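# Seat the charger fully into the power strip outlet

## Task

Press the charger down into its socket until it rests flush against the power strip, keeping the strip flat on the desk, and keep the robot upright and untilted throughout (a fall or lean counts as failure).

## Robot and tools

Robot: the LinearBot has a base that can drive in any direction and a column about 1.7 m high. A carriage rides up and down the column (lift_m) and holds two six-joint arms. Each arm ends in a five-finger hand, left hand on the left arm, right on the right. The arm bases sit roughly 0.57 m + lift_m above the floor, and parts of the carriage hang about 0.15 m lower. A hand point can get 0.78 m from its shoulder but only about 0.4 m below its arm base. Straight fingers extend 0.06 to 0.07 m past that point. Parked, joints 1 to 6 read 0, 0.05, 0.05, 1.45, 0, 0.

Cameras: carriage_camera is fixed on the carriage, facing forward and tilted about 20 degrees down. left_wrist_camera and right_wrist_camera sit on the little-finger side of each wrist, aimed at the hand point.

Frames: the base frame is in metres, with its origin on the floor below the base centre, x forward, y left and z up. The left_hand and right_hand readings give each hand point in this frame. The true hand is often somewhat lower than reported, especially at long reach. The odometry frame is the base frame as it was at scene start. base_odometry only counts wheel rotation, so slip appears as travel. Its heading is in rad, positive to the left.

move: one action per call. "base" holds exactly one key, and each is an offset relative to where the base last measured itself, not a pose. translate_m is metres forward (+) or back (-), from -2 to 2. strafe_m is metres left (+) or right (-), from -2 to 2. rotate_rad is radians counter-clockwise (+), from -6.3 to 6.3.

"joints" is a single object keyed by joint name for both arms, each value an absolute target. lift_m runs 0 to 1 m. For each side (left_/right_): joint1_rad is -2.617 to 3.054 (swing about vertical, 0 forward, + left). joint2_rad is 0 to 3.141 (shoulder: 0 upper arm level backward, 1.57 up, 3.14 level forward). joint3_rad is 0 to 3.141 (elbow, 0 folded, 3.14 straight). joint4_rad is -1.57 to 1.57 (wrist pitch, + lifts the fingertips). joint5_rad is -1.57 to 1.57 (wrist yaw, + turns the fingertips right). joint6_rad is -2.094 to 2.094 (roll about the finger axis). With joints 5 and 6 at 0 and the hand level, the palm faces down.

The hand keys are <side>_hand_little, _ring, _middle, _index, _thumb_bend and _thumb_turn. Each runs -1 to 1, where +1 is open or straight and -1 is closed or curled; for thumb_turn, -1 puts the thumb in front of the palm. <side>_hand_force_limit (-1 to 1) sets the closing force, scaled from about 0 up to 10 N (15 N for the thumb). <side>_hand_speed runs -0.96 to 1. Both of these are settings and move nothing.

"speeds" sets top speeds for this action only. translate_m and strafe_m take 0.02 to 0.5 m/s. rotate_rad takes 0.05 to 1.57 rad/s. lift_m takes 0.02 to 0.27 m/s, default 0.25. "min_time_s" (0.1 to 8 s) is the shortest duration for arm motions; 2 or more gives straighter, gentler paths. "cameras" is a list drawn from carriage_camera, left_wrist_camera, right_wrist_camera and all. "blocking" false returns after about 0.5 s while motion continues. An action lasts at most 15 s, and after 14 s a move ends with time_out.

wait: seconds from 0 to 10 plus optional cameras. It returns early once running moves settle.

stop: brakes your running motions. Braked parts may keep pressing on what they touch.

zoom_image: camera plus region [x0, y0, x1, y1] in pixels, measured from the top-left. The region is at most 504 by 504 and applies to that camera's newest image.

show_instructions shows the reference pages. finished_scene (scene 1, optional) ends the scene for good.

Results: base_status and joint_status report each commanded motion as one of the following:
- done, or moving while still under way.
- off_target: at rest short of the target and possibly still pushing.
- contact_stop or time_out: uncommanded stops. The part then holds where it halted, and the rest of that reply's move, wait and finished_scene calls are skipped.
- not_followed: a built-in collision check refused the arm targets (the line "joint command not followed").
- limit_stop_at_motor_heat: the arm halted because of heat.

on_its_own lists actions the robot took unasked. motor_effort is a percentage of maximum, with the peak in brackets; readings carry sizeable error. <side>_hand_stopped_by gives six words in the order little, ring, middle, index, thumb_bend, thumb_turn. Each <side>_<motor>_load_n is fingertip force in N, positive when the finger is pushed open. MOTOR HOT appears from 75 °C. At 100 °C an OVER-TEMPERATURE FAULT drops that arm for 30 to 60 s.

Cautions: arms have no contact stop. A blocked arm keeps pushing and then snaps to its target once freed, so approach slowly with min_time_s. Base drives at default speed make any contact a hard hit; use low speeds near the desk. Do not let one arm press or strike the other, since that can end the scene. Avoid stretched arms, a high carriage and sudden stops, because they risk tipping; wheels lifting also costs. Park arms when idle to limit heating. To seat the charger, press it gently and straight down without shoving or lifting the strip, which must stay flat. Check the result with zoomed images before calling finished_scene.

Each tool is called after "Call:" as name(argument=value, ...), one argument or row to a line, values as JSON.

Reference images:

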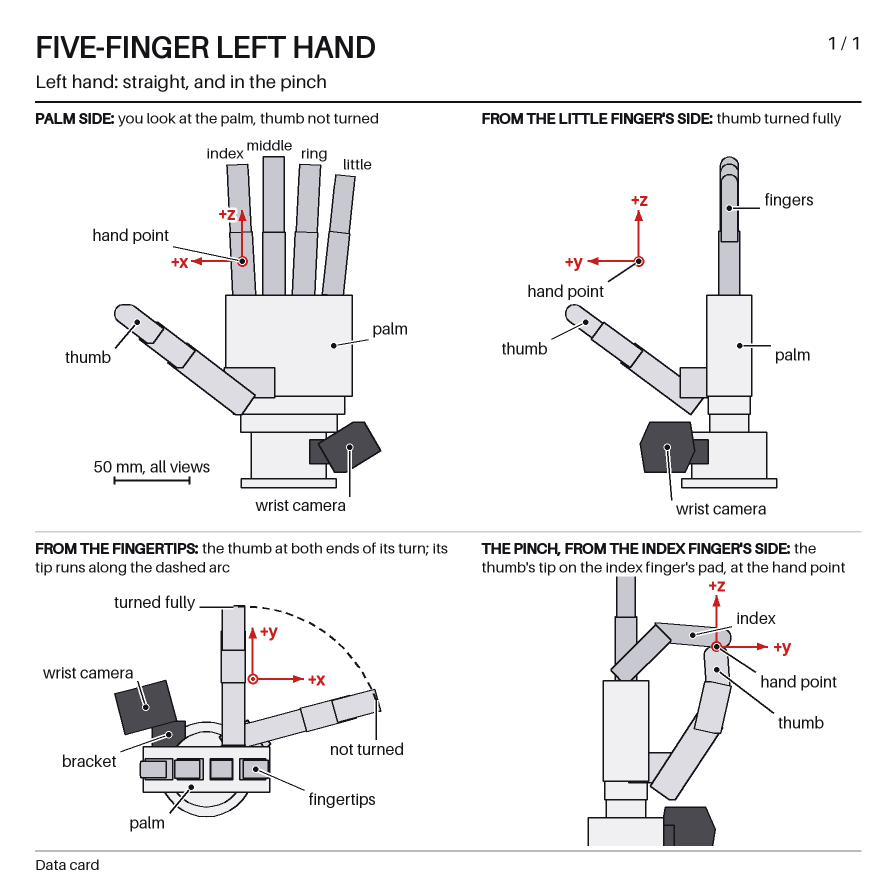

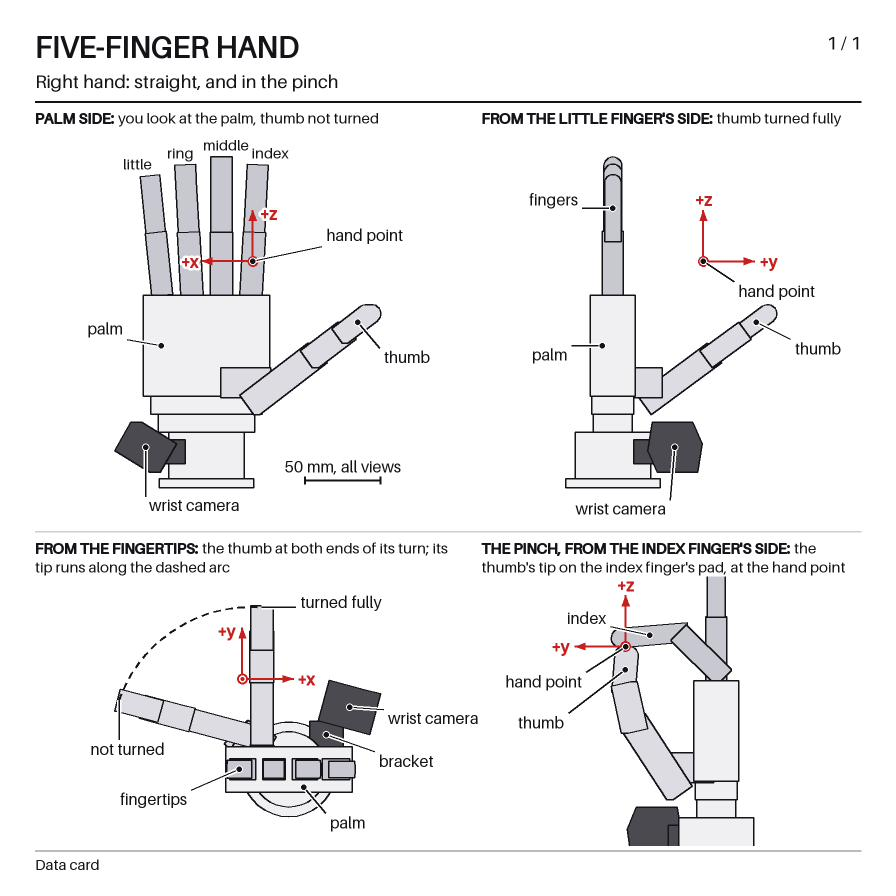

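## Session

Call:
move(
)

Scene clock: 0.00 s.
Joint torques (N m): no reading
Motor temperatures (°C): left_arm=[31 35 38 38 30 30] | right_arm=[29 35 31 37 27 31]
base_odometry: x=+0.000 y=+0.000 heading=+0.000
base_status: not commanded
joint_positions: lift_m=+0.300 left_joint1_rad=+0.003 left_joint2_rad=+0.049 left_joint3_rad=+0.026 left_joint4_rad=+1.442 left_joint5_rad=-0.032 left_joint6_rad=-0.045 right_joint1_rad=+0.005 right_joint2_rad=+0.030 right_joint3_rad=+0.032 right_joint4_rad=+1.497 right_joint5_rad=-0.047 right_joint6_rad=+0.001 left_hand_little=+1.000 left_hand_ring=+1.000 left_hand_middle=+1.000 left_hand_index=+1.000 left_hand_thumb_turn=+1.000 left_hand_thumb_bend=+1.000 left_hand_force_limit=+0.000 left_hand_speed=-0.800 right_hand_little=+1.000 right_hand_ring=+1.000 right_hand_middle=+1.000 right_hand_index=+1.000 right_hand_thumb_turn=+1.000 right_hand_thumb_bend=+1.000 right_hand_force_limit=+0.000 right_hand_speed=-0.800
joint_status: not commanded
left_hand_stopped_by: target,target,target,target,target,target
right_hand_stopped_by: target,target,target,target,target,target
left_little_load_n: 0.0
left_ring_load_n: 0.0
left_middle_load_n: 0.0
left_index_load_n: 0.0
left_thumb_bend_load_n: 0.0
left_thumb_turn_load_n: 0.0
right_little_load_n: 0.0
right_ring_load_n: 0.0
right_middle_load_n: 0.0
right_index_load_n: 0.0
right_thumb_bend_load_n: 0.0
right_thumb_turn_load_n: 0.0
motor_effort: lift_m=+34 drive_wheels=+1
left_hand: x=+0.3296 y=+0.2895 z=+1.3249 quat_wxyz=(+0.691, -0.066, +0.041, -0.719) (m; base frame)
right_hand: x=+0.3083 y=-0.2760 z=+1.3301 quat_wxyz=(+0.709, -0.042, +0.009, -0.704) (m; base frame)
pictures: carriage_camera, left_wrist_camera, right_wrist_camera
Images, in order (width x height): carriage_camera 896x504, left_wrist_camera 896x504, right_wrist_camera 896x504.

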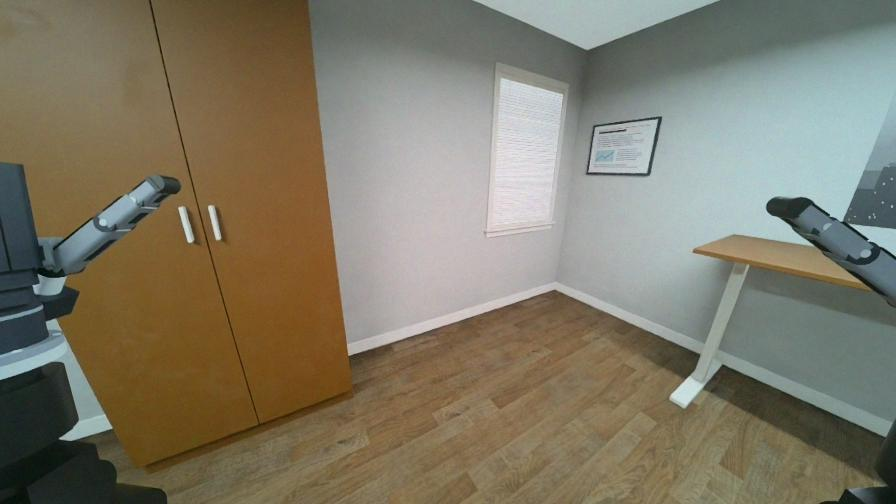

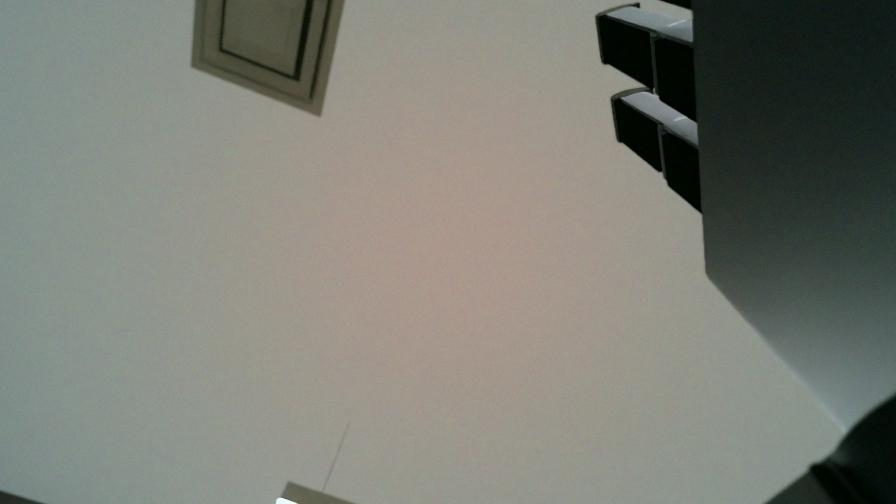

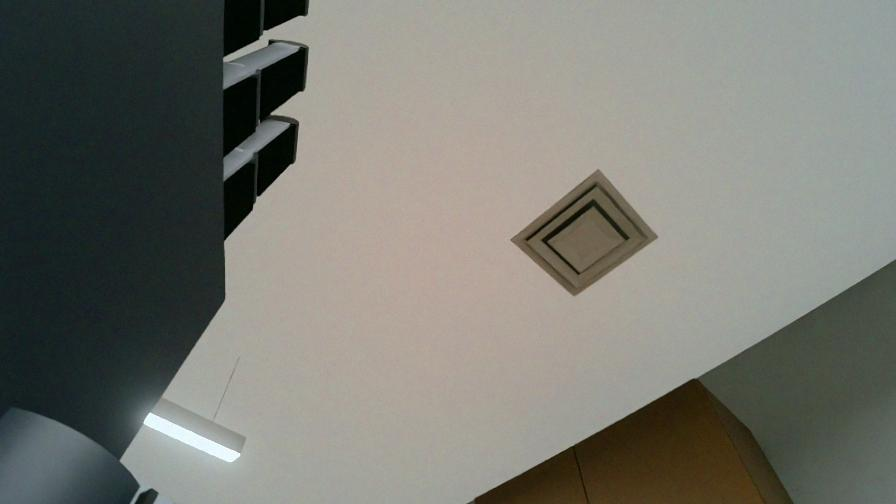

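Call:
move(
  base={"rotate_rad": -0.8},
  cameras=["carriage_camera"],
)

Scene clock: 2.57 s.
Joint torques (N m): left_arm=[-0.53 3.97 5.22 0.09 -0.15 0.15] | right_arm=[-0.31 3.95 4.71 -0.24 0 0.06]
move: done
base_odometry: x=+0.000 y=+0.000 heading=-0.800
base_status: done
joint_positions: lift_m=+0.300 left_joint1_rad=+0.003 left_joint2_rad=+0.049 left_joint3_rad=+0.026 left_joint4_rad=+1.442 left_joint5_rad=-0.032 left_joint6_rad=-0.045 right_joint1_rad=+0.005 right_joint2_rad=+0.030 right_joint3_rad=+0.032 right_joint4_rad=+1.497 right_joint5_rad=-0.047 right_joint6_rad=+0.001 left_hand_little=+1.000 left_hand_ring=+1.000 left_hand_middle=+1.000 left_hand_index=+1.000 left_hand_thumb_turn=+1.000 left_hand_thumb_bend=+1.000 left_hand_force_limit=+0.000 left_hand_speed=-0.800 right_hand_little=+1.000 right_hand_ring=+1.000 right_hand_middle=+1.000 right_hand_index=+1.000 right_hand_thumb_turn=+1.000 right_hand_thumb_bend=+1.000 right_hand_force_limit=+0.000 right_hand_speed=-0.800
joint_status: not commanded
left_hand_stopped_by: target,target,target,target,target,target
right_hand_stopped_by: target,target,target,target,target,target
left_little_load_n: 0.0
left_ring_load_n: 0.0
left_middle_load_n: 0.0
left_index_load_n: 0.0
left_thumb_bend_load_n: 0.0
left_thumb_turn_load_n: 0.0
right_little_load_n: 0.0
right_ring_load_n: 0.0
right_middle_load_n: 0.0
right_index_load_n: 0.0
right_thumb_bend_load_n: 0.0
right_thumb_turn_load_n: 0.0
motor_effort: lift_m=+36(37) drive_wheels=+6(13)
left_hand: x=+0.3296 y=+0.2895 z=+1.3249 quat_wxyz=(+0.691, -0.066, +0.041, -0.719)
right_hand: x=+0.3083 y=-0.2760 z=+1.3301 quat_wxyz=(+0.709, -0.042, +0.009, -0.704)
Images, in order (width x height): carriage_camera 896x504.

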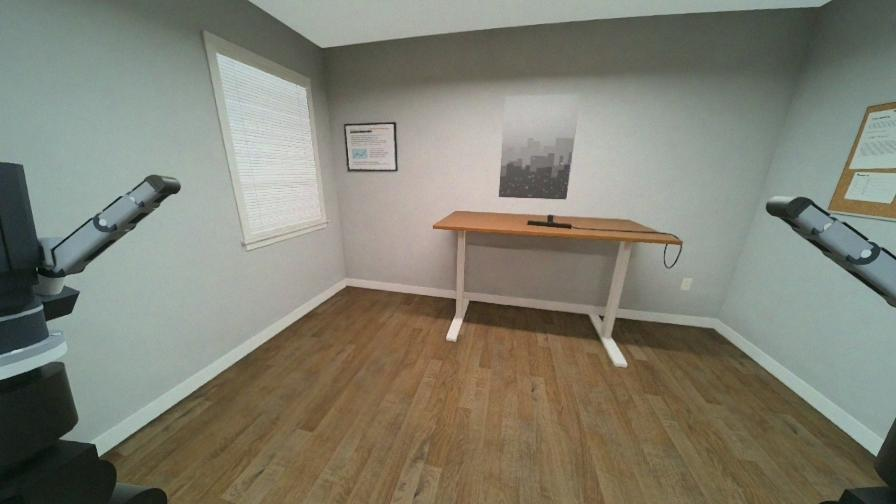

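Call:
zoom_image(
  camera="carriage_camera",
  region=[420, 180, 700, 300],
)

Scaled by 1.800 from the camera's image (finer frame: 1280x720).

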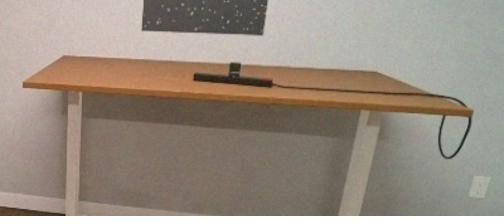

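Call:
move(
  base={"rotate_rad": -0.22},
)

Call:
move(
  base={"translate_m": 0.8},
  joints={"lift_m": 0.45},
  cameras=["carriage_camera"],
)

Scene clock: 4.43 s.
Joint torques (N m): left_arm=[-0.49 4 5.23 0.07 -0.14 0.16] | right_arm=[-0.28 4 4.79 -0.25 0.02 0.08]
move: done
base_odometry: x=+0.000 y=+0.000 heading=-1.019
base_status: done
joint_positions: lift_m=+0.300 left_joint1_rad=+0.003 left_joint2_rad=+0.049 left_joint3_rad=+0.026 left_joint4_rad=+1.441 left_joint5_rad=-0.032 left_joint6_rad=-0.045 right_joint1_rad=+0.005 right_joint2_rad=+0.030 right_joint3_rad=+0.032 right_joint4_rad=+1.497 right_joint5_rad=-0.047 right_joint6_rad=+0.001 left_hand_little=+1.000 left_hand_ring=+1.000 left_hand_middle=+1.000 left_hand_index=+1.000 left_hand_thumb_turn=+1.000 left_hand_thumb_bend=+1.000 left_hand_force_limit=+0.000 left_hand_speed=-0.800 right_hand_little=+1.000 right_hand_ring=+1.000 right_hand_middle=+1.000 right_hand_index=+1.000 right_hand_thumb_turn=+1.000 right_hand_thumb_bend=+1.000 right_hand_force_limit=+0.000 right_hand_speed=-0.800
joint_status: not commanded
left_hand_stopped_by: target,target,target,target,target,target
right_hand_stopped_by: target,target,target,target,target,target
left_little_load_n: 0.0
left_ring_load_n: 0.0
left_middle_load_n: -0.5
left_index_load_n: 0.0
left_thumb_bend_load_n: 0.0
left_thumb_turn_load_n: 0.0
right_little_load_n: 0.5
right_ring_load_n: 0.0
right_middle_load_n: 0.0
right_index_load_n: 0.0
right_thumb_bend_load_n: 0.0
right_thumb_turn_load_n: 0.0
motor_effort: lift_m=+34(37) drive_wheels=+6(10)
left_hand: x=+0.3298 y=+0.2895 z=+1.3248 quat_wxyz=(+0.691, -0.066, +0.041, -0.719)
right_hand: x=+0.3083 y=-0.2760 z=+1.3301 quat_wxyz=(+0.709, -0.042, +0.009, -0.704)
pictures: none

Scene clock: 8.30 s.
Joint torques (N m): left_arm=[-0.38 3.9 5.24 0.11 -0.13 0.16] | right_arm=[-0.25 4.04 4.78 -0.25 0 0.06]
move: done
base_odometry: x=+0.418 y=-0.682 heading=-1.020
base_status: done
joint_positions: lift_m=+0.450 left_joint1_rad=+0.003 left_joint2_rad=+0.049 left_joint3_rad=+0.026 left_joint4_rad=+1.441 left_joint5_rad=-0.032 left_joint6_rad=-0.045 right_joint1_rad=+0.005 right_joint2_rad=+0.030 right_joint3_rad=+0.032 right_joint4_rad=+1.496 right_joint5_rad=-0.047 right_joint6_rad=+0.001 left_hand_little=+1.000 left_hand_ring=+1.000 left_hand_middle=+1.000 left_hand_index=+1.000 left_hand_thumb_turn=+1.000 left_hand_thumb_bend=+1.000 left_hand_force_limit=+0.000 left_hand_speed=-0.800 right_hand_little=+1.000 right_hand_ring=+1.000 right_hand_middle=+1.000 right_hand_index=+1.000 right_hand_thumb_turn=+1.000 right_hand_thumb_bend=+1.000 right_hand_force_limit=+0.000 right_hand_speed=-0.800
joint_status: all done
left_hand_stopped_by: target,target,target,target,target,target
right_hand_stopped_by: target,target,target,target,target,target
left_little_load_n: 0.0
left_ring_load_n: 0.0
left_middle_load_n: 0.0
left_index_load_n: -0.5
left_thumb_bend_load_n: 0.0
left_thumb_turn_load_n: 0.0
right_little_load_n: 0.0
right_ring_load_n: 0.0
right_middle_load_n: 0.0
right_index_load_n: 0.0
right_thumb_bend_load_n: 0.5
right_thumb_turn_load_n: 0.0
motor_effort: lift_m=+34(45) drive_wheels=-6(16)
left_hand: x=+0.3298 y=+0.2895 z=+1.4748 quat_wxyz=(+0.691, -0.066, +0.041, -0.719)
right_hand: x=+0.3085 y=-0.2760 z=+1.4800 quat_wxyz=(+0.709, -0.043, +0.009, -0.704)
Images, in order (width x height): carriage_camera 896x504.

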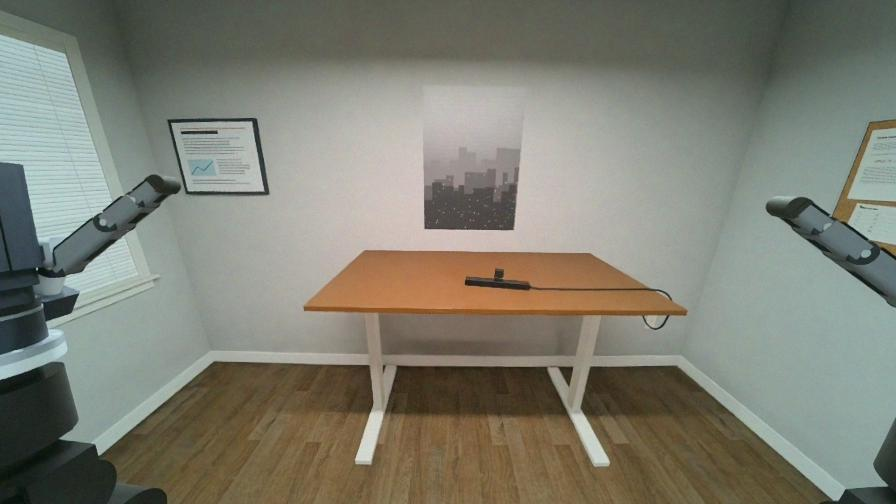

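Call:
zoom_image(
  camera="carriage_camera",
  region=[420, 240, 580, 320],
)

Scaled by 3.150 from the camera's image (finer frame: 1280x720).

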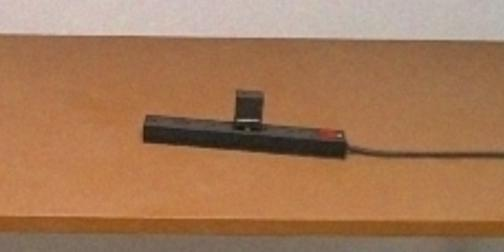

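Call:
move(
  base={"translate_m": 0.65},
  speeds={"translate_m": 0.3},
  joints={"right_hand_thumb_turn": -1},
  cameras=["carriage_camera"],
)

Call:
zoom_image(
  camera="carriage_camera",
  region=[440, 240, 720, 400],
)

Scene clock: 16.53 s.
Joint torques (N m): left_arm=[-0.43 3.9 5.26 0.06 -0.16 0.15] | right_arm=[-0.32 3.92 4.83 -0.22 -0.03 0.09]
move: done
base_odometry: x=+0.757 y=-1.237 heading=-1.021
base_status: done
joint_positions: lift_m=+0.450 left_joint1_rad=+0.003 left_joint2_rad=+0.049 left_joint3_rad=+0.026 left_joint4_rad=+1.442 left_joint5_rad=-0.032 left_joint6_rad=-0.045 right_joint1_rad=+0.005 right_joint2_rad=+0.030 right_joint3_rad=+0.032 right_joint4_rad=+1.498 right_joint5_rad=-0.047 right_joint6_rad=+0.001 left_hand_little=+1.000 left_hand_ring=+1.000 left_hand_middle=+1.000 left_hand_index=+1.000 left_hand_thumb_turn=+1.000 left_hand_thumb_bend=+1.000 left_hand_force_limit=+0.000 left_hand_speed=-0.800 right_hand_little=+1.000 right_hand_ring=+1.000 right_hand_middle=+1.000 right_hand_index=+1.000 right_hand_thumb_turn=-1.000 right_hand_thumb_bend=+1.000 right_hand_force_limit=+0.000 right_hand_speed=-0.800
joint_status: all done
left_hand_stopped_by: target,target,target,target,target,target
right_hand_stopped_by: target,target,target,target,target,target
left_little_load_n: 0.0
left_ring_load_n: 0.0
left_middle_load_n: 0.0
left_index_load_n: 0.0
left_thumb_bend_load_n: 0.0
left_thumb_turn_load_n: 0.0
right_little_load_n: 0.0
right_ring_load_n: 0.0
right_middle_load_n: 0.0
right_index_load_n: 0.0
right_thumb_bend_load_n: 0.0
right_thumb_turn_load_n: 0.0
motor_effort: lift_m=+35(37) drive_wheels=-6(14)
left_hand: x=+0.3295 y=+0.2895 z=+1.4749 quat_wxyz=(+0.691, -0.066, +0.040, -0.719)
right_hand: x=+0.3081 y=-0.2760 z=+1.4801 quat_wxyz=(+0.709, -0.042, +0.009, -0.704)
Images, in order (width x height): carriage_camera 896x504.

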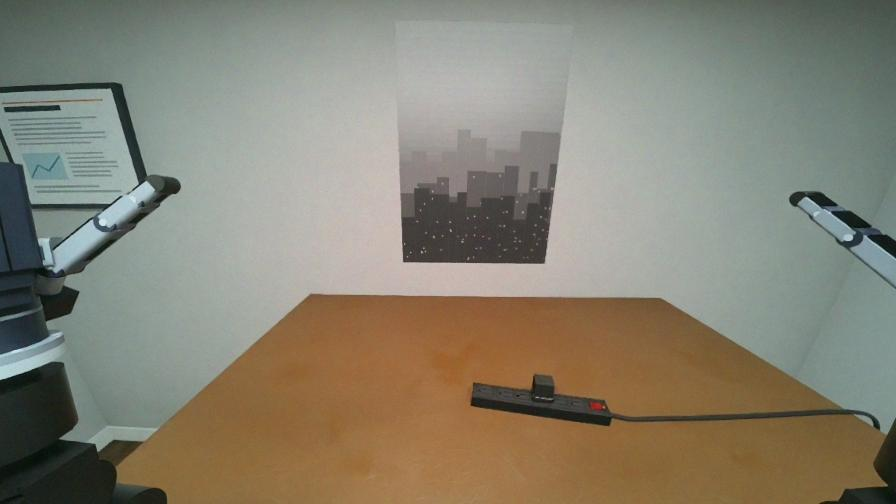

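Scaled by 1.800 from the camera's image (finer frame: 1280x720).

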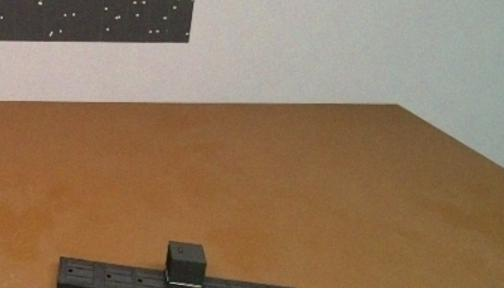

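Call:
zoom_image(
  camera="carriage_camera",
  region=[460, 360, 640, 440],
)

Scaled by 2.800 from the camera's image (finer frame: 1280x720).

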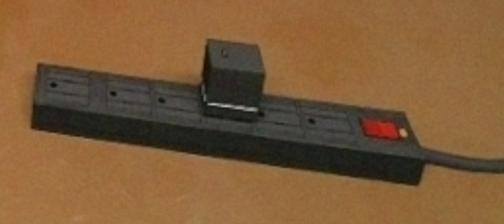

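Call:
move(
  joints={"lift_m": 0.6, "right_joint2_rad": 2.3, "right_joint3_rad": 1.4, "right_joint4_rad": 0.9, "right_joint5_rad": 0, "right_joint6_rad": -1.57, "right_joint1_rad": 0},
  min_time_s=3,
  cameras=["all"],
)

Scene clock: 20.73 s.
Joint torques (N m): left_arm=[-0.47 3.97 5.3 0.09 -0.13 0.14] | right_arm=[-0.59 -9.5 7.91 2.36 0.08 -0.05]
move: done
base_odometry: x=+0.757 y=-1.237 heading=-1.021
base_status: not commanded
joint_positions: lift_m=+0.600 left_joint1_rad=+0.003 left_joint2_rad=+0.049 left_joint3_rad=+0.026 left_joint4_rad=+1.442 left_joint5_rad=-0.032 left_joint6_rad=-0.045 right_joint1_rad=+0.005 right_joint2_rad=+2.287 right_joint3_rad=+1.374 right_joint4_rad=+0.901 right_joint5_rad=-0.011 right_joint6_rad=-1.558 left_hand_little=+1.000 left_hand_ring=+1.000 left_hand_middle=+1.000 left_hand_index=+1.000 left_hand_thumb_turn=+1.000 left_hand_thumb_bend=+1.000 left_hand_force_limit=+0.000 left_hand_speed=-0.800 right_hand_little=+1.000 right_hand_ring=+1.000 right_hand_middle=+1.000 right_hand_index=+1.000 right_hand_thumb_turn=-1.000 right_hand_thumb_bend=+1.000 right_hand_force_limit=+0.000 right_hand_speed=-0.800
joint_status: all done
left_hand_stopped_by: target,target,target,target,target,target
right_hand_stopped_by: target,target,target,target,target,target
left_little_load_n: 0.0
left_ring_load_n: 0.0
left_middle_load_n: 0.0
left_index_load_n: -0.5
left_thumb_bend_load_n: 0.0
left_thumb_turn_load_n: 0.0
right_little_load_n: 0.0
right_ring_load_n: 0.0
right_middle_load_n: 0.0
right_index_load_n: 0.0
right_thumb_bend_load_n: 0.0
right_thumb_turn_load_n: 0.0
motor_effort: lift_m=+35(44) drive_wheels=-6(6)
left_hand: x=+0.3296 y=+0.2895 z=+1.6249 quat_wxyz=(+0.691, -0.066, +0.041, -0.719)
right_hand: x=+0.8873 y=-0.3709 z=+1.3073 quat_wxyz=(+0.010, -0.712, -0.001, -0.703)
pictures: carriage_camera, left_wrist_camera, right_wrist_camera
Images, in order (width x height): carriage_camera 896x504, left_wrist_camera 896x504, right_wrist_camera 896x504.

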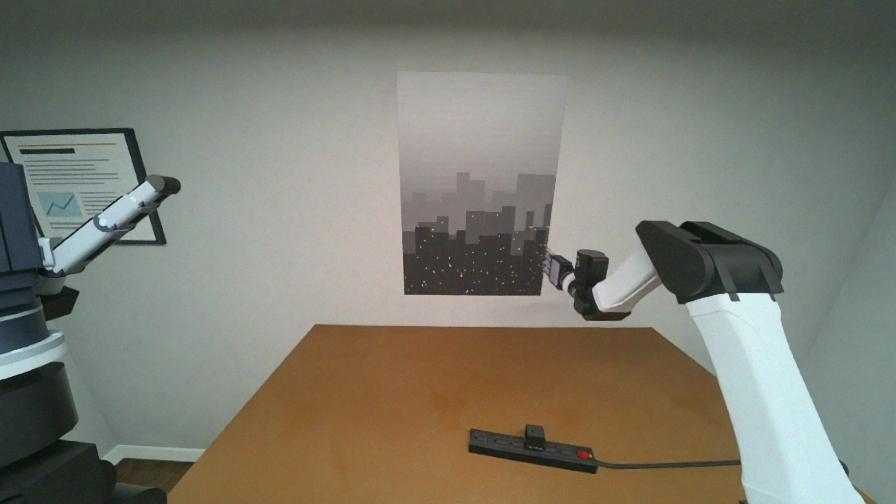

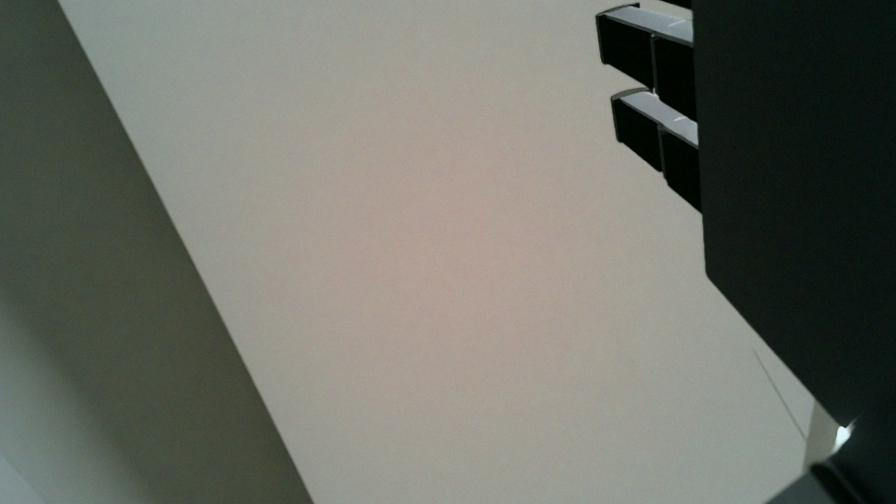

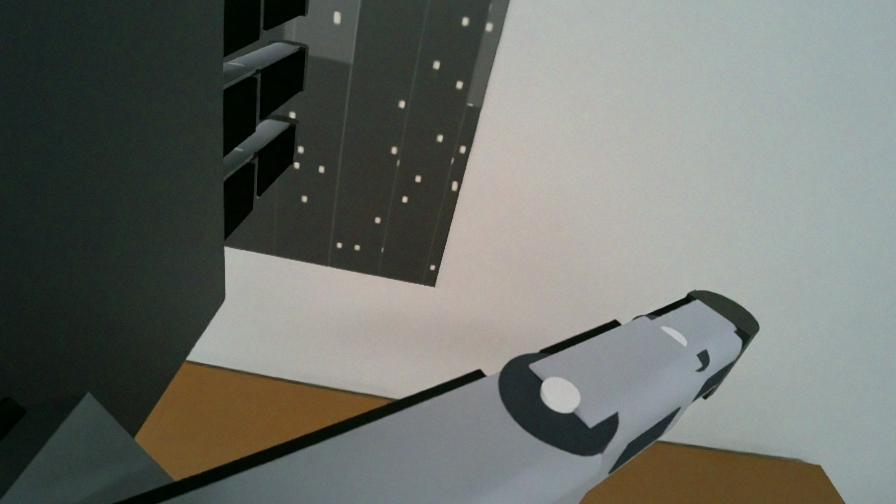

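Call:
zoom_image(
  camera="carriage_camera",
  region=[460, 410, 640, 490],
)

Scaled by 2.800 from the camera's image (finer frame: 1280x720).

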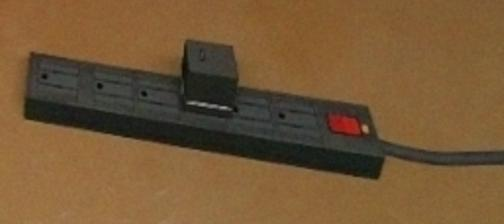

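Call:
move(
  base={"strafe_m": 0.08},
  speeds={"strafe_m": 0.1},
)

Call:
move(
  base={"translate_m": -0.1},
  speeds={"translate_m": 0.1},
  joints={"right_joint2_rad": 2.1, "right_joint3_rad": 0.95, "right_joint4_rad": 1.15},
  min_time_s=2,
  cameras=["carriage_camera", "right_wrist_camera"],
)

Scene clock: 23.63 s.
Joint torques (N m): left_arm=[-0.5 3.99 5.26 0.11 -0.13 0.19] | right_arm=[-0.44 -9.54 7.68 2.42 0.04 -0.08]
move: done
base_odometry: x=+0.826 y=-1.195 heading=-1.022
base_status: done
joint_positions: lift_m=+0.600 left_joint1_rad=+0.003 left_joint2_rad=+0.049 left_joint3_rad=+0.026 left_joint4_rad=+1.442 left_joint5_rad=-0.032 left_joint6_rad=-0.045 right_joint1_rad=+0.003 right_joint2_rad=+2.287 right_joint3_rad=+1.375 right_joint4_rad=+0.898 right_joint5_rad=-0.008 right_joint6_rad=-1.559 left_hand_little=+1.000 left_hand_ring=+1.000 left_hand_middle=+1.000 left_hand_index=+1.000 left_hand_thumb_turn=+1.000 left_hand_thumb_bend=+1.000 left_hand_force_limit=+0.000 left_hand_speed=-0.800 right_hand_little=+1.000 right_hand_ring=+1.000 right_hand_middle=+1.000 right_hand_index=+1.000 right_hand_thumb_turn=-1.000 right_hand_thumb_bend=+1.000 right_hand_force_limit=+0.000 right_hand_speed=-0.800
joint_status: not commanded
left_hand_stopped_by: target,target,target,target,target,target
right_hand_stopped_by: target,target,target,target,target,target
left_little_load_n: 0.0
left_ring_load_n: 0.0
left_middle_load_n: 0.0
left_index_load_n: 0.0
left_thumb_bend_load_n: 0.0
left_thumb_turn_load_n: 0.0
right_little_load_n: 0.0
right_ring_load_n: 0.0
right_middle_load_n: 0.0
right_index_load_n: 0.0
right_thumb_bend_load_n: 0.0
right_thumb_turn_load_n: 0.0
motor_effort: lift_m=+34(37) drive_wheels=-1(10)
left_hand: x=+0.3297 y=+0.2894 z=+1.6248 quat_wxyz=(+0.691, -0.066, +0.041, -0.719)
right_hand: x=+0.8873 y=-0.3730 z=+1.3075 quat_wxyz=(+0.008, -0.712, +0.000, -0.702)
pictures: none

Scene clock: 25.93 s.
Joint torques (N m): left_arm=[-0.44 3.96 5.2 0.06 -0.17 0.14] | right_arm=[-0.55 -12.1 3.82 2.6 0.04 -0.06]
Motor temperatures (°C): left_arm=[31 36 39 38 30 30] | right_arm=[29 40 33 39 27 31]
move: done
base_odometry: x=+0.774 y=-1.110 heading=-1.021
base_status: done
joint_positions: lift_m=+0.600 left_joint1_rad=+0.003 left_joint2_rad=+0.049 left_joint3_rad=+0.026 left_joint4_rad=+1.442 left_joint5_rad=-0.032 left_joint6_rad=-0.045 right_joint1_rad=+0.003 right_joint2_rad=+2.144 right_joint3_rad=+0.958 right_joint4_rad=+1.131 right_joint5_rad=-0.008 right_joint6_rad=-1.559 left_hand_little=+1.000 left_hand_ring=+1.000 left_hand_middle=+1.000 left_hand_index=+1.000 left_hand_thumb_turn=+1.000 left_hand_thumb_bend=+1.000 left_hand_force_limit=+0.000 left_hand_speed=-0.800 right_hand_little=+1.000 right_hand_ring=+1.000 right_hand_middle=+1.000 right_hand_index=+1.000 right_hand_thumb_turn=-1.000 right_hand_thumb_bend=+1.000 right_hand_force_limit=+0.000 right_hand_speed=-0.800
joint_status: all done
left_hand_stopped_by: target,target,target,target,target,target
right_hand_stopped_by: target,target,target,target,target,target
left_little_load_n: 0.0
left_ring_load_n: 0.0
left_middle_load_n: 0.0
left_index_load_n: 0.0
left_thumb_bend_load_n: 0.0
left_thumb_turn_load_n: 0.0
right_little_load_n: 0.0
right_ring_load_n: 0.0
right_middle_load_n: 0.0
right_index_load_n: 0.0
right_thumb_bend_load_n: 0.0
right_thumb_turn_load_n: 0.0
motor_effort: lift_m=+35(38) drive_wheels=-1(7)
left_hand: x=+0.3295 y=+0.2894 z=+1.6249 quat_wxyz=(+0.691, -0.066, +0.041, -0.719)
right_hand: x=+0.8055 y=-0.3732 z=+1.2711 quat_wxyz=(+0.008, -0.726, +0.001, -0.687)
Images, in order (width x height): carriage_camera 896x504, right_wrist_camera 896x504.

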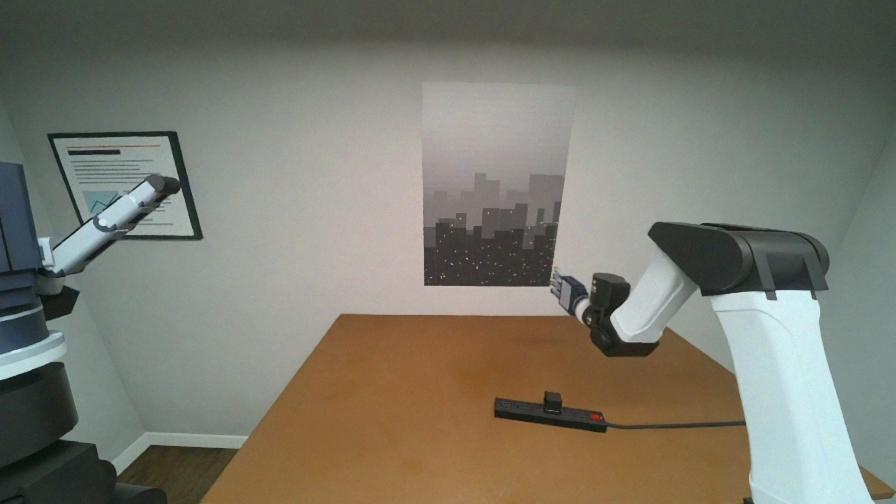

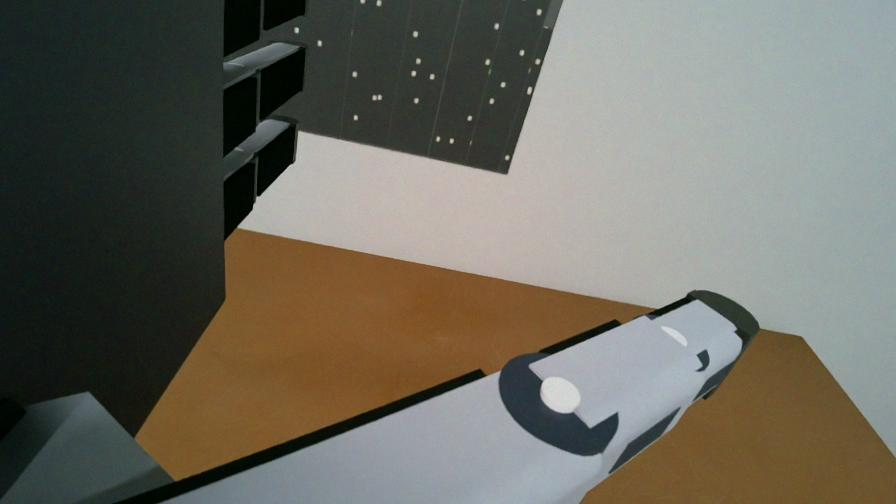

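Call:
move(
  joints={"lift_m": 0.5, "right_joint2_rad": 1.9, "right_joint3_rad": 0.75, "right_joint4_rad": 1.18},
  min_time_s=2,
  cameras=["carriage_camera", "right_wrist_camera"],
)

Scene clock: 28.47 s.
Joint torques (N m): left_arm=[-0.38 3.86 5.19 0.05 -0.14 0.15] | right_arm=[-0.43 -10.09 3.95 2.61 0.05 -0.06]
move: done
base_odometry: x=+0.774 y=-1.110 heading=-1.021
base_status: not commanded
joint_positions: lift_m=+0.500 left_joint1_rad=+0.003 left_joint2_rad=+0.049 left_joint3_rad=+0.026 left_joint4_rad=+1.442 left_joint5_rad=-0.032 left_joint6_rad=-0.045 right_joint1_rad=+0.003 right_joint2_rad=+1.938 right_joint3_rad=+0.758 right_joint4_rad=+1.162 right_joint5_rad=-0.008 right_joint6_rad=-1.560 left_hand_little=+1.000 left_hand_ring=+1.000 left_hand_middle=+1.000 left_hand_index=+1.000 left_hand_thumb_turn=+1.000 left_hand_thumb_bend=+1.000 left_hand_force_limit=+0.000 left_hand_speed=-0.800 right_hand_little=+1.000 right_hand_ring=+1.000 right_hand_middle=+1.000 right_hand_index=+1.000 right_hand_thumb_turn=-1.000 right_hand_thumb_bend=+1.000 right_hand_force_limit=+0.000 right_hand_speed=-0.800
joint_status: all done
left_hand_stopped_by: target,target,target,target,target,target
right_hand_stopped_by: target,target,target,target,target,target
left_little_load_n: 0.0
left_ring_load_n: 0.0
left_middle_load_n: 0.0
left_index_load_n: 0.0
left_thumb_bend_load_n: 0.0
left_thumb_turn_load_n: 0.0
right_little_load_n: 0.0
right_ring_load_n: 0.0
right_middle_load_n: 0.0
right_index_load_n: 0.0
right_thumb_bend_load_n: 0.0
right_thumb_turn_load_n: 0.5
motor_effort: lift_m=+34(36) drive_wheels=+1(1)
left_hand: x=+0.3295 y=+0.2894 z=+1.5251 quat_wxyz=(+0.691, -0.066, +0.041, -0.719)
right_hand: x=+0.7599 y=-0.3734 z=+1.2068 quat_wxyz=(+0.007, -0.714, +0.000, -0.701)
Images, in order (width x height): carriage_camera 896x504, right_wrist_camera 896x504.

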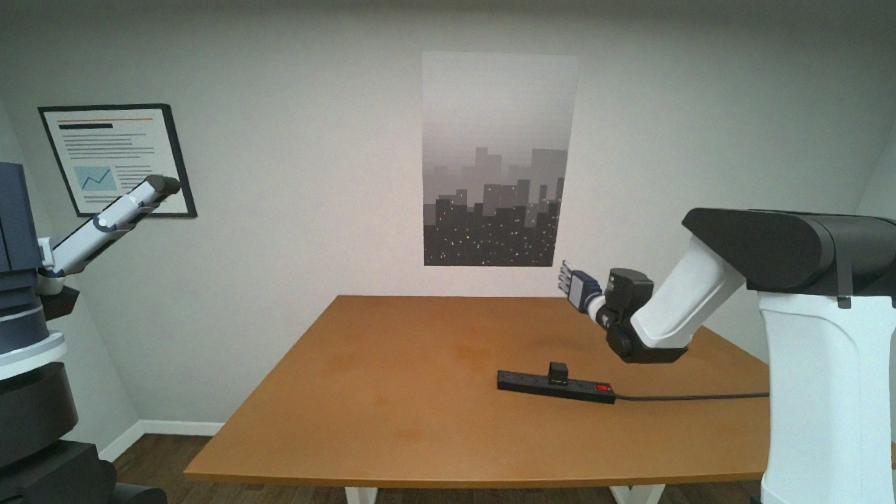

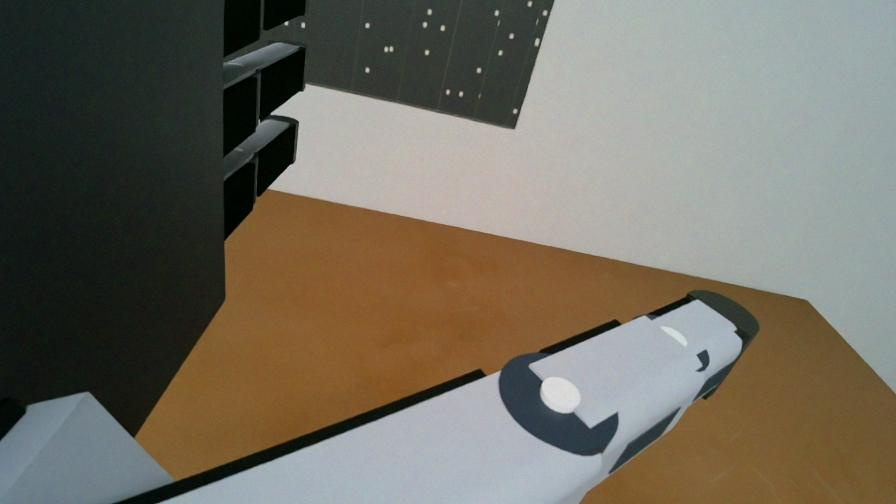

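Call:
move(
  joints={"lift_m": 0.38, "right_joint1_rad": 0.16},
  min_time_s=1.5,
  cameras=["carriage_camera", "right_wrist_camera"],
)

Call:
zoom_image(
  camera="carriage_camera",
  region=[480, 220, 680, 400],
)

Scene clock: 30.67 s.
Joint torques (N m): left_arm=[-0.43 3.92 5.19 0.07 -0.14 0.13] | right_arm=[0.16 -8.79 4.46 2.48 0.01 -0.08]
move: done
base_odometry: x=+0.774 y=-1.110 heading=-1.021
base_status: not commanded
joint_positions: lift_m=+0.380 left_joint1_rad=+0.003 left_joint2_rad=+0.049 left_joint3_rad=+0.026 left_joint4_rad=+1.442 left_joint5_rad=-0.032 left_joint6_rad=-0.045 right_joint1_rad=+0.155 right_joint2_rad=+1.922 right_joint3_rad=+0.752 right_joint4_rad=+1.168 right_joint5_rad=-0.007 right_joint6_rad=-1.560 left_hand_little=+1.000 left_hand_ring=+1.000 left_hand_middle=+1.000 left_hand_index=+1.000 left_hand_thumb_turn=+1.000 left_hand_thumb_bend=+1.000 left_hand_force_limit=+0.000 left_hand_speed=-0.800 right_hand_little=+1.000 right_hand_ring=+1.000 right_hand_middle=+1.000 right_hand_index=+1.000 right_hand_thumb_turn=-1.000 right_hand_thumb_bend=+1.000 right_hand_force_limit=+0.000 right_hand_speed=-0.800
joint_status: all done
left_hand_stopped_by: target,target,target,target,target,target
right_hand_stopped_by: target,target,target,target,target,target
left_little_load_n: 0.0
left_ring_load_n: 0.0
left_middle_load_n: 0.0
left_index_load_n: 0.0
left_thumb_bend_load_n: 0.0
left_thumb_turn_load_n: 0.0
right_little_load_n: 0.0
right_ring_load_n: 0.0
right_middle_load_n: 0.0
right_index_load_n: 0.0
right_thumb_bend_load_n: 0.0
right_thumb_turn_load_n: 0.0
motor_effort: lift_m=+35(35) drive_wheels=-1(2)
left_hand: x=+0.3297 y=+0.2894 z=+1.4050 quat_wxyz=(+0.691, -0.066, +0.041, -0.719)
right_hand: x=+0.7611 y=-0.2925 z=+1.0943 quat_wxyz=(+0.061, -0.706, -0.053, -0.704)
Images, in order (width x height): carriage_camera 896x504, right_wrist_camera 896x504.

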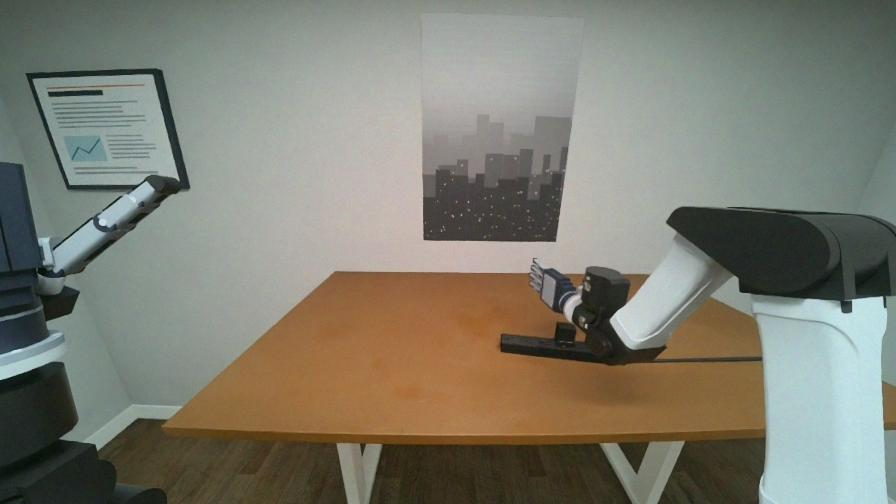

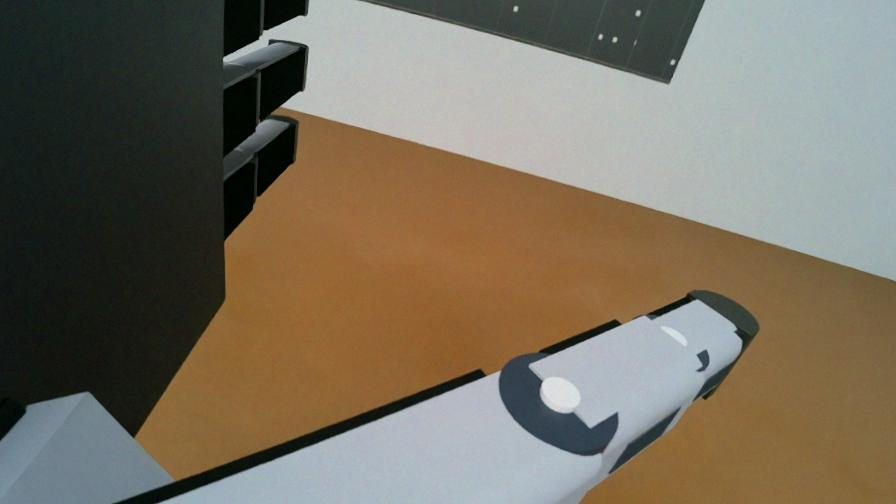

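Scaled by 2.520 from the camera's image (finer frame: 1280x720).

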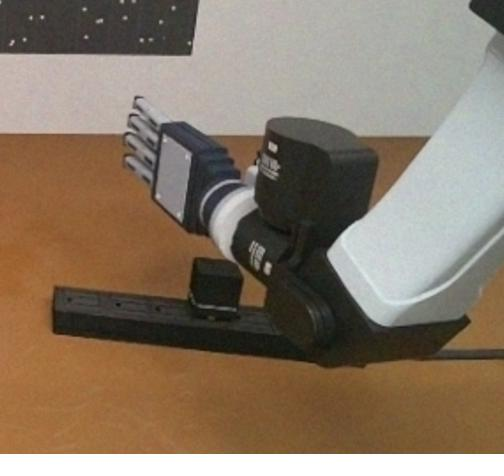

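Call:
move(
  base={"translate_m": -0.1},
  speeds={"translate_m": 0.1},
  cameras=["carriage_camera", "right_wrist_camera"],
)

Scene clock: 33.27 s.
Joint torques (N m): left_arm=[-0.39 4 5.14 0.05 -0.15 0.16] | right_arm=[0.03 -8.75 4.48 2.47 0.03 -0.06]
move: done
base_odometry: x=+0.722 y=-1.024 heading=-1.021
base_status: done
joint_positions: lift_m=+0.380 left_joint1_rad=+0.003 left_joint2_rad=+0.049 left_joint3_rad=+0.026 left_joint4_rad=+1.444 left_joint5_rad=-0.032 left_joint6_rad=-0.045 right_joint1_rad=+0.155 right_joint2_rad=+1.922 right_joint3_rad=+0.752 right_joint4_rad=+1.170 right_joint5_rad=-0.007 right_joint6_rad=-1.560 left_hand_little=+1.000 left_hand_ring=+1.000 left_hand_middle=+1.000 left_hand_index=+1.000 left_hand_thumb_turn=+1.000 left_hand_thumb_bend=+1.000 left_hand_force_limit=+0.000 left_hand_speed=-0.800 right_hand_little=+1.000 right_hand_ring=+1.000 right_hand_middle=+1.000 right_hand_index=+1.000 right_hand_thumb_turn=-1.000 right_hand_thumb_bend=+1.000 right_hand_force_limit=+0.000 right_hand_speed=-0.800
joint_status: not commanded
left_hand_stopped_by: target,target,target,target,target,target
right_hand_stopped_by: target,target,target,target,target,target
left_little_load_n: 0.0
left_ring_load_n: 0.0
left_middle_load_n: 0.0
left_index_load_n: 0.0
left_thumb_bend_load_n: 0.0
left_thumb_turn_load_n: 0.0
right_little_load_n: 0.0
right_ring_load_n: 0.0
right_middle_load_n: 0.0
right_index_load_n: 0.0
right_thumb_bend_load_n: 0.0
right_thumb_turn_load_n: 0.0
motor_effort: lift_m=+33(36) drive_wheels=-1(8)
left_hand: x=+0.3290 y=+0.2894 z=+1.4052 quat_wxyz=(+0.691, -0.065, +0.040, -0.719)
right_hand: x=+0.7611 y=-0.2924 z=+1.0948 quat_wxyz=(+0.061, -0.705, -0.053, -0.705)
Images, in order (width x height): carriage_camera 896x504, right_wrist_camera 896x504.

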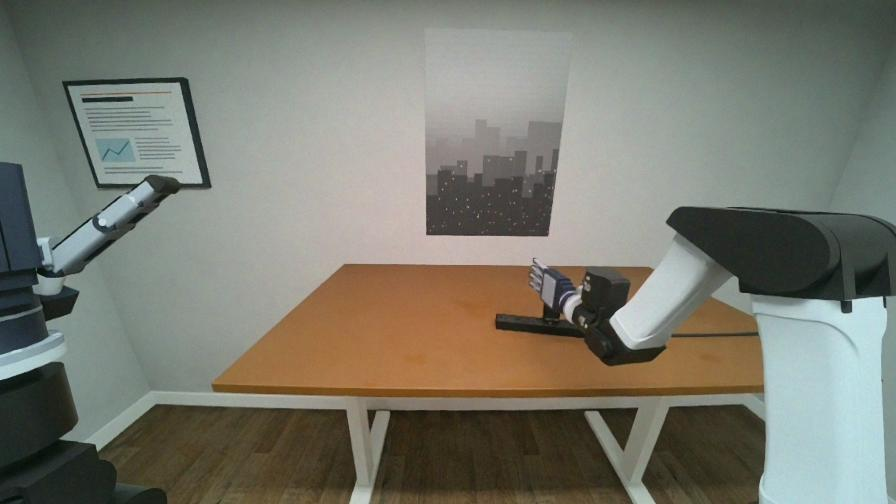

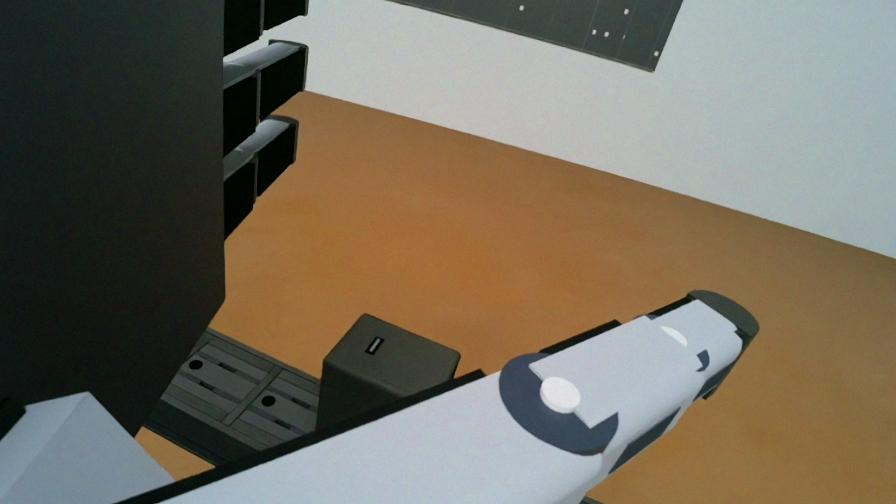

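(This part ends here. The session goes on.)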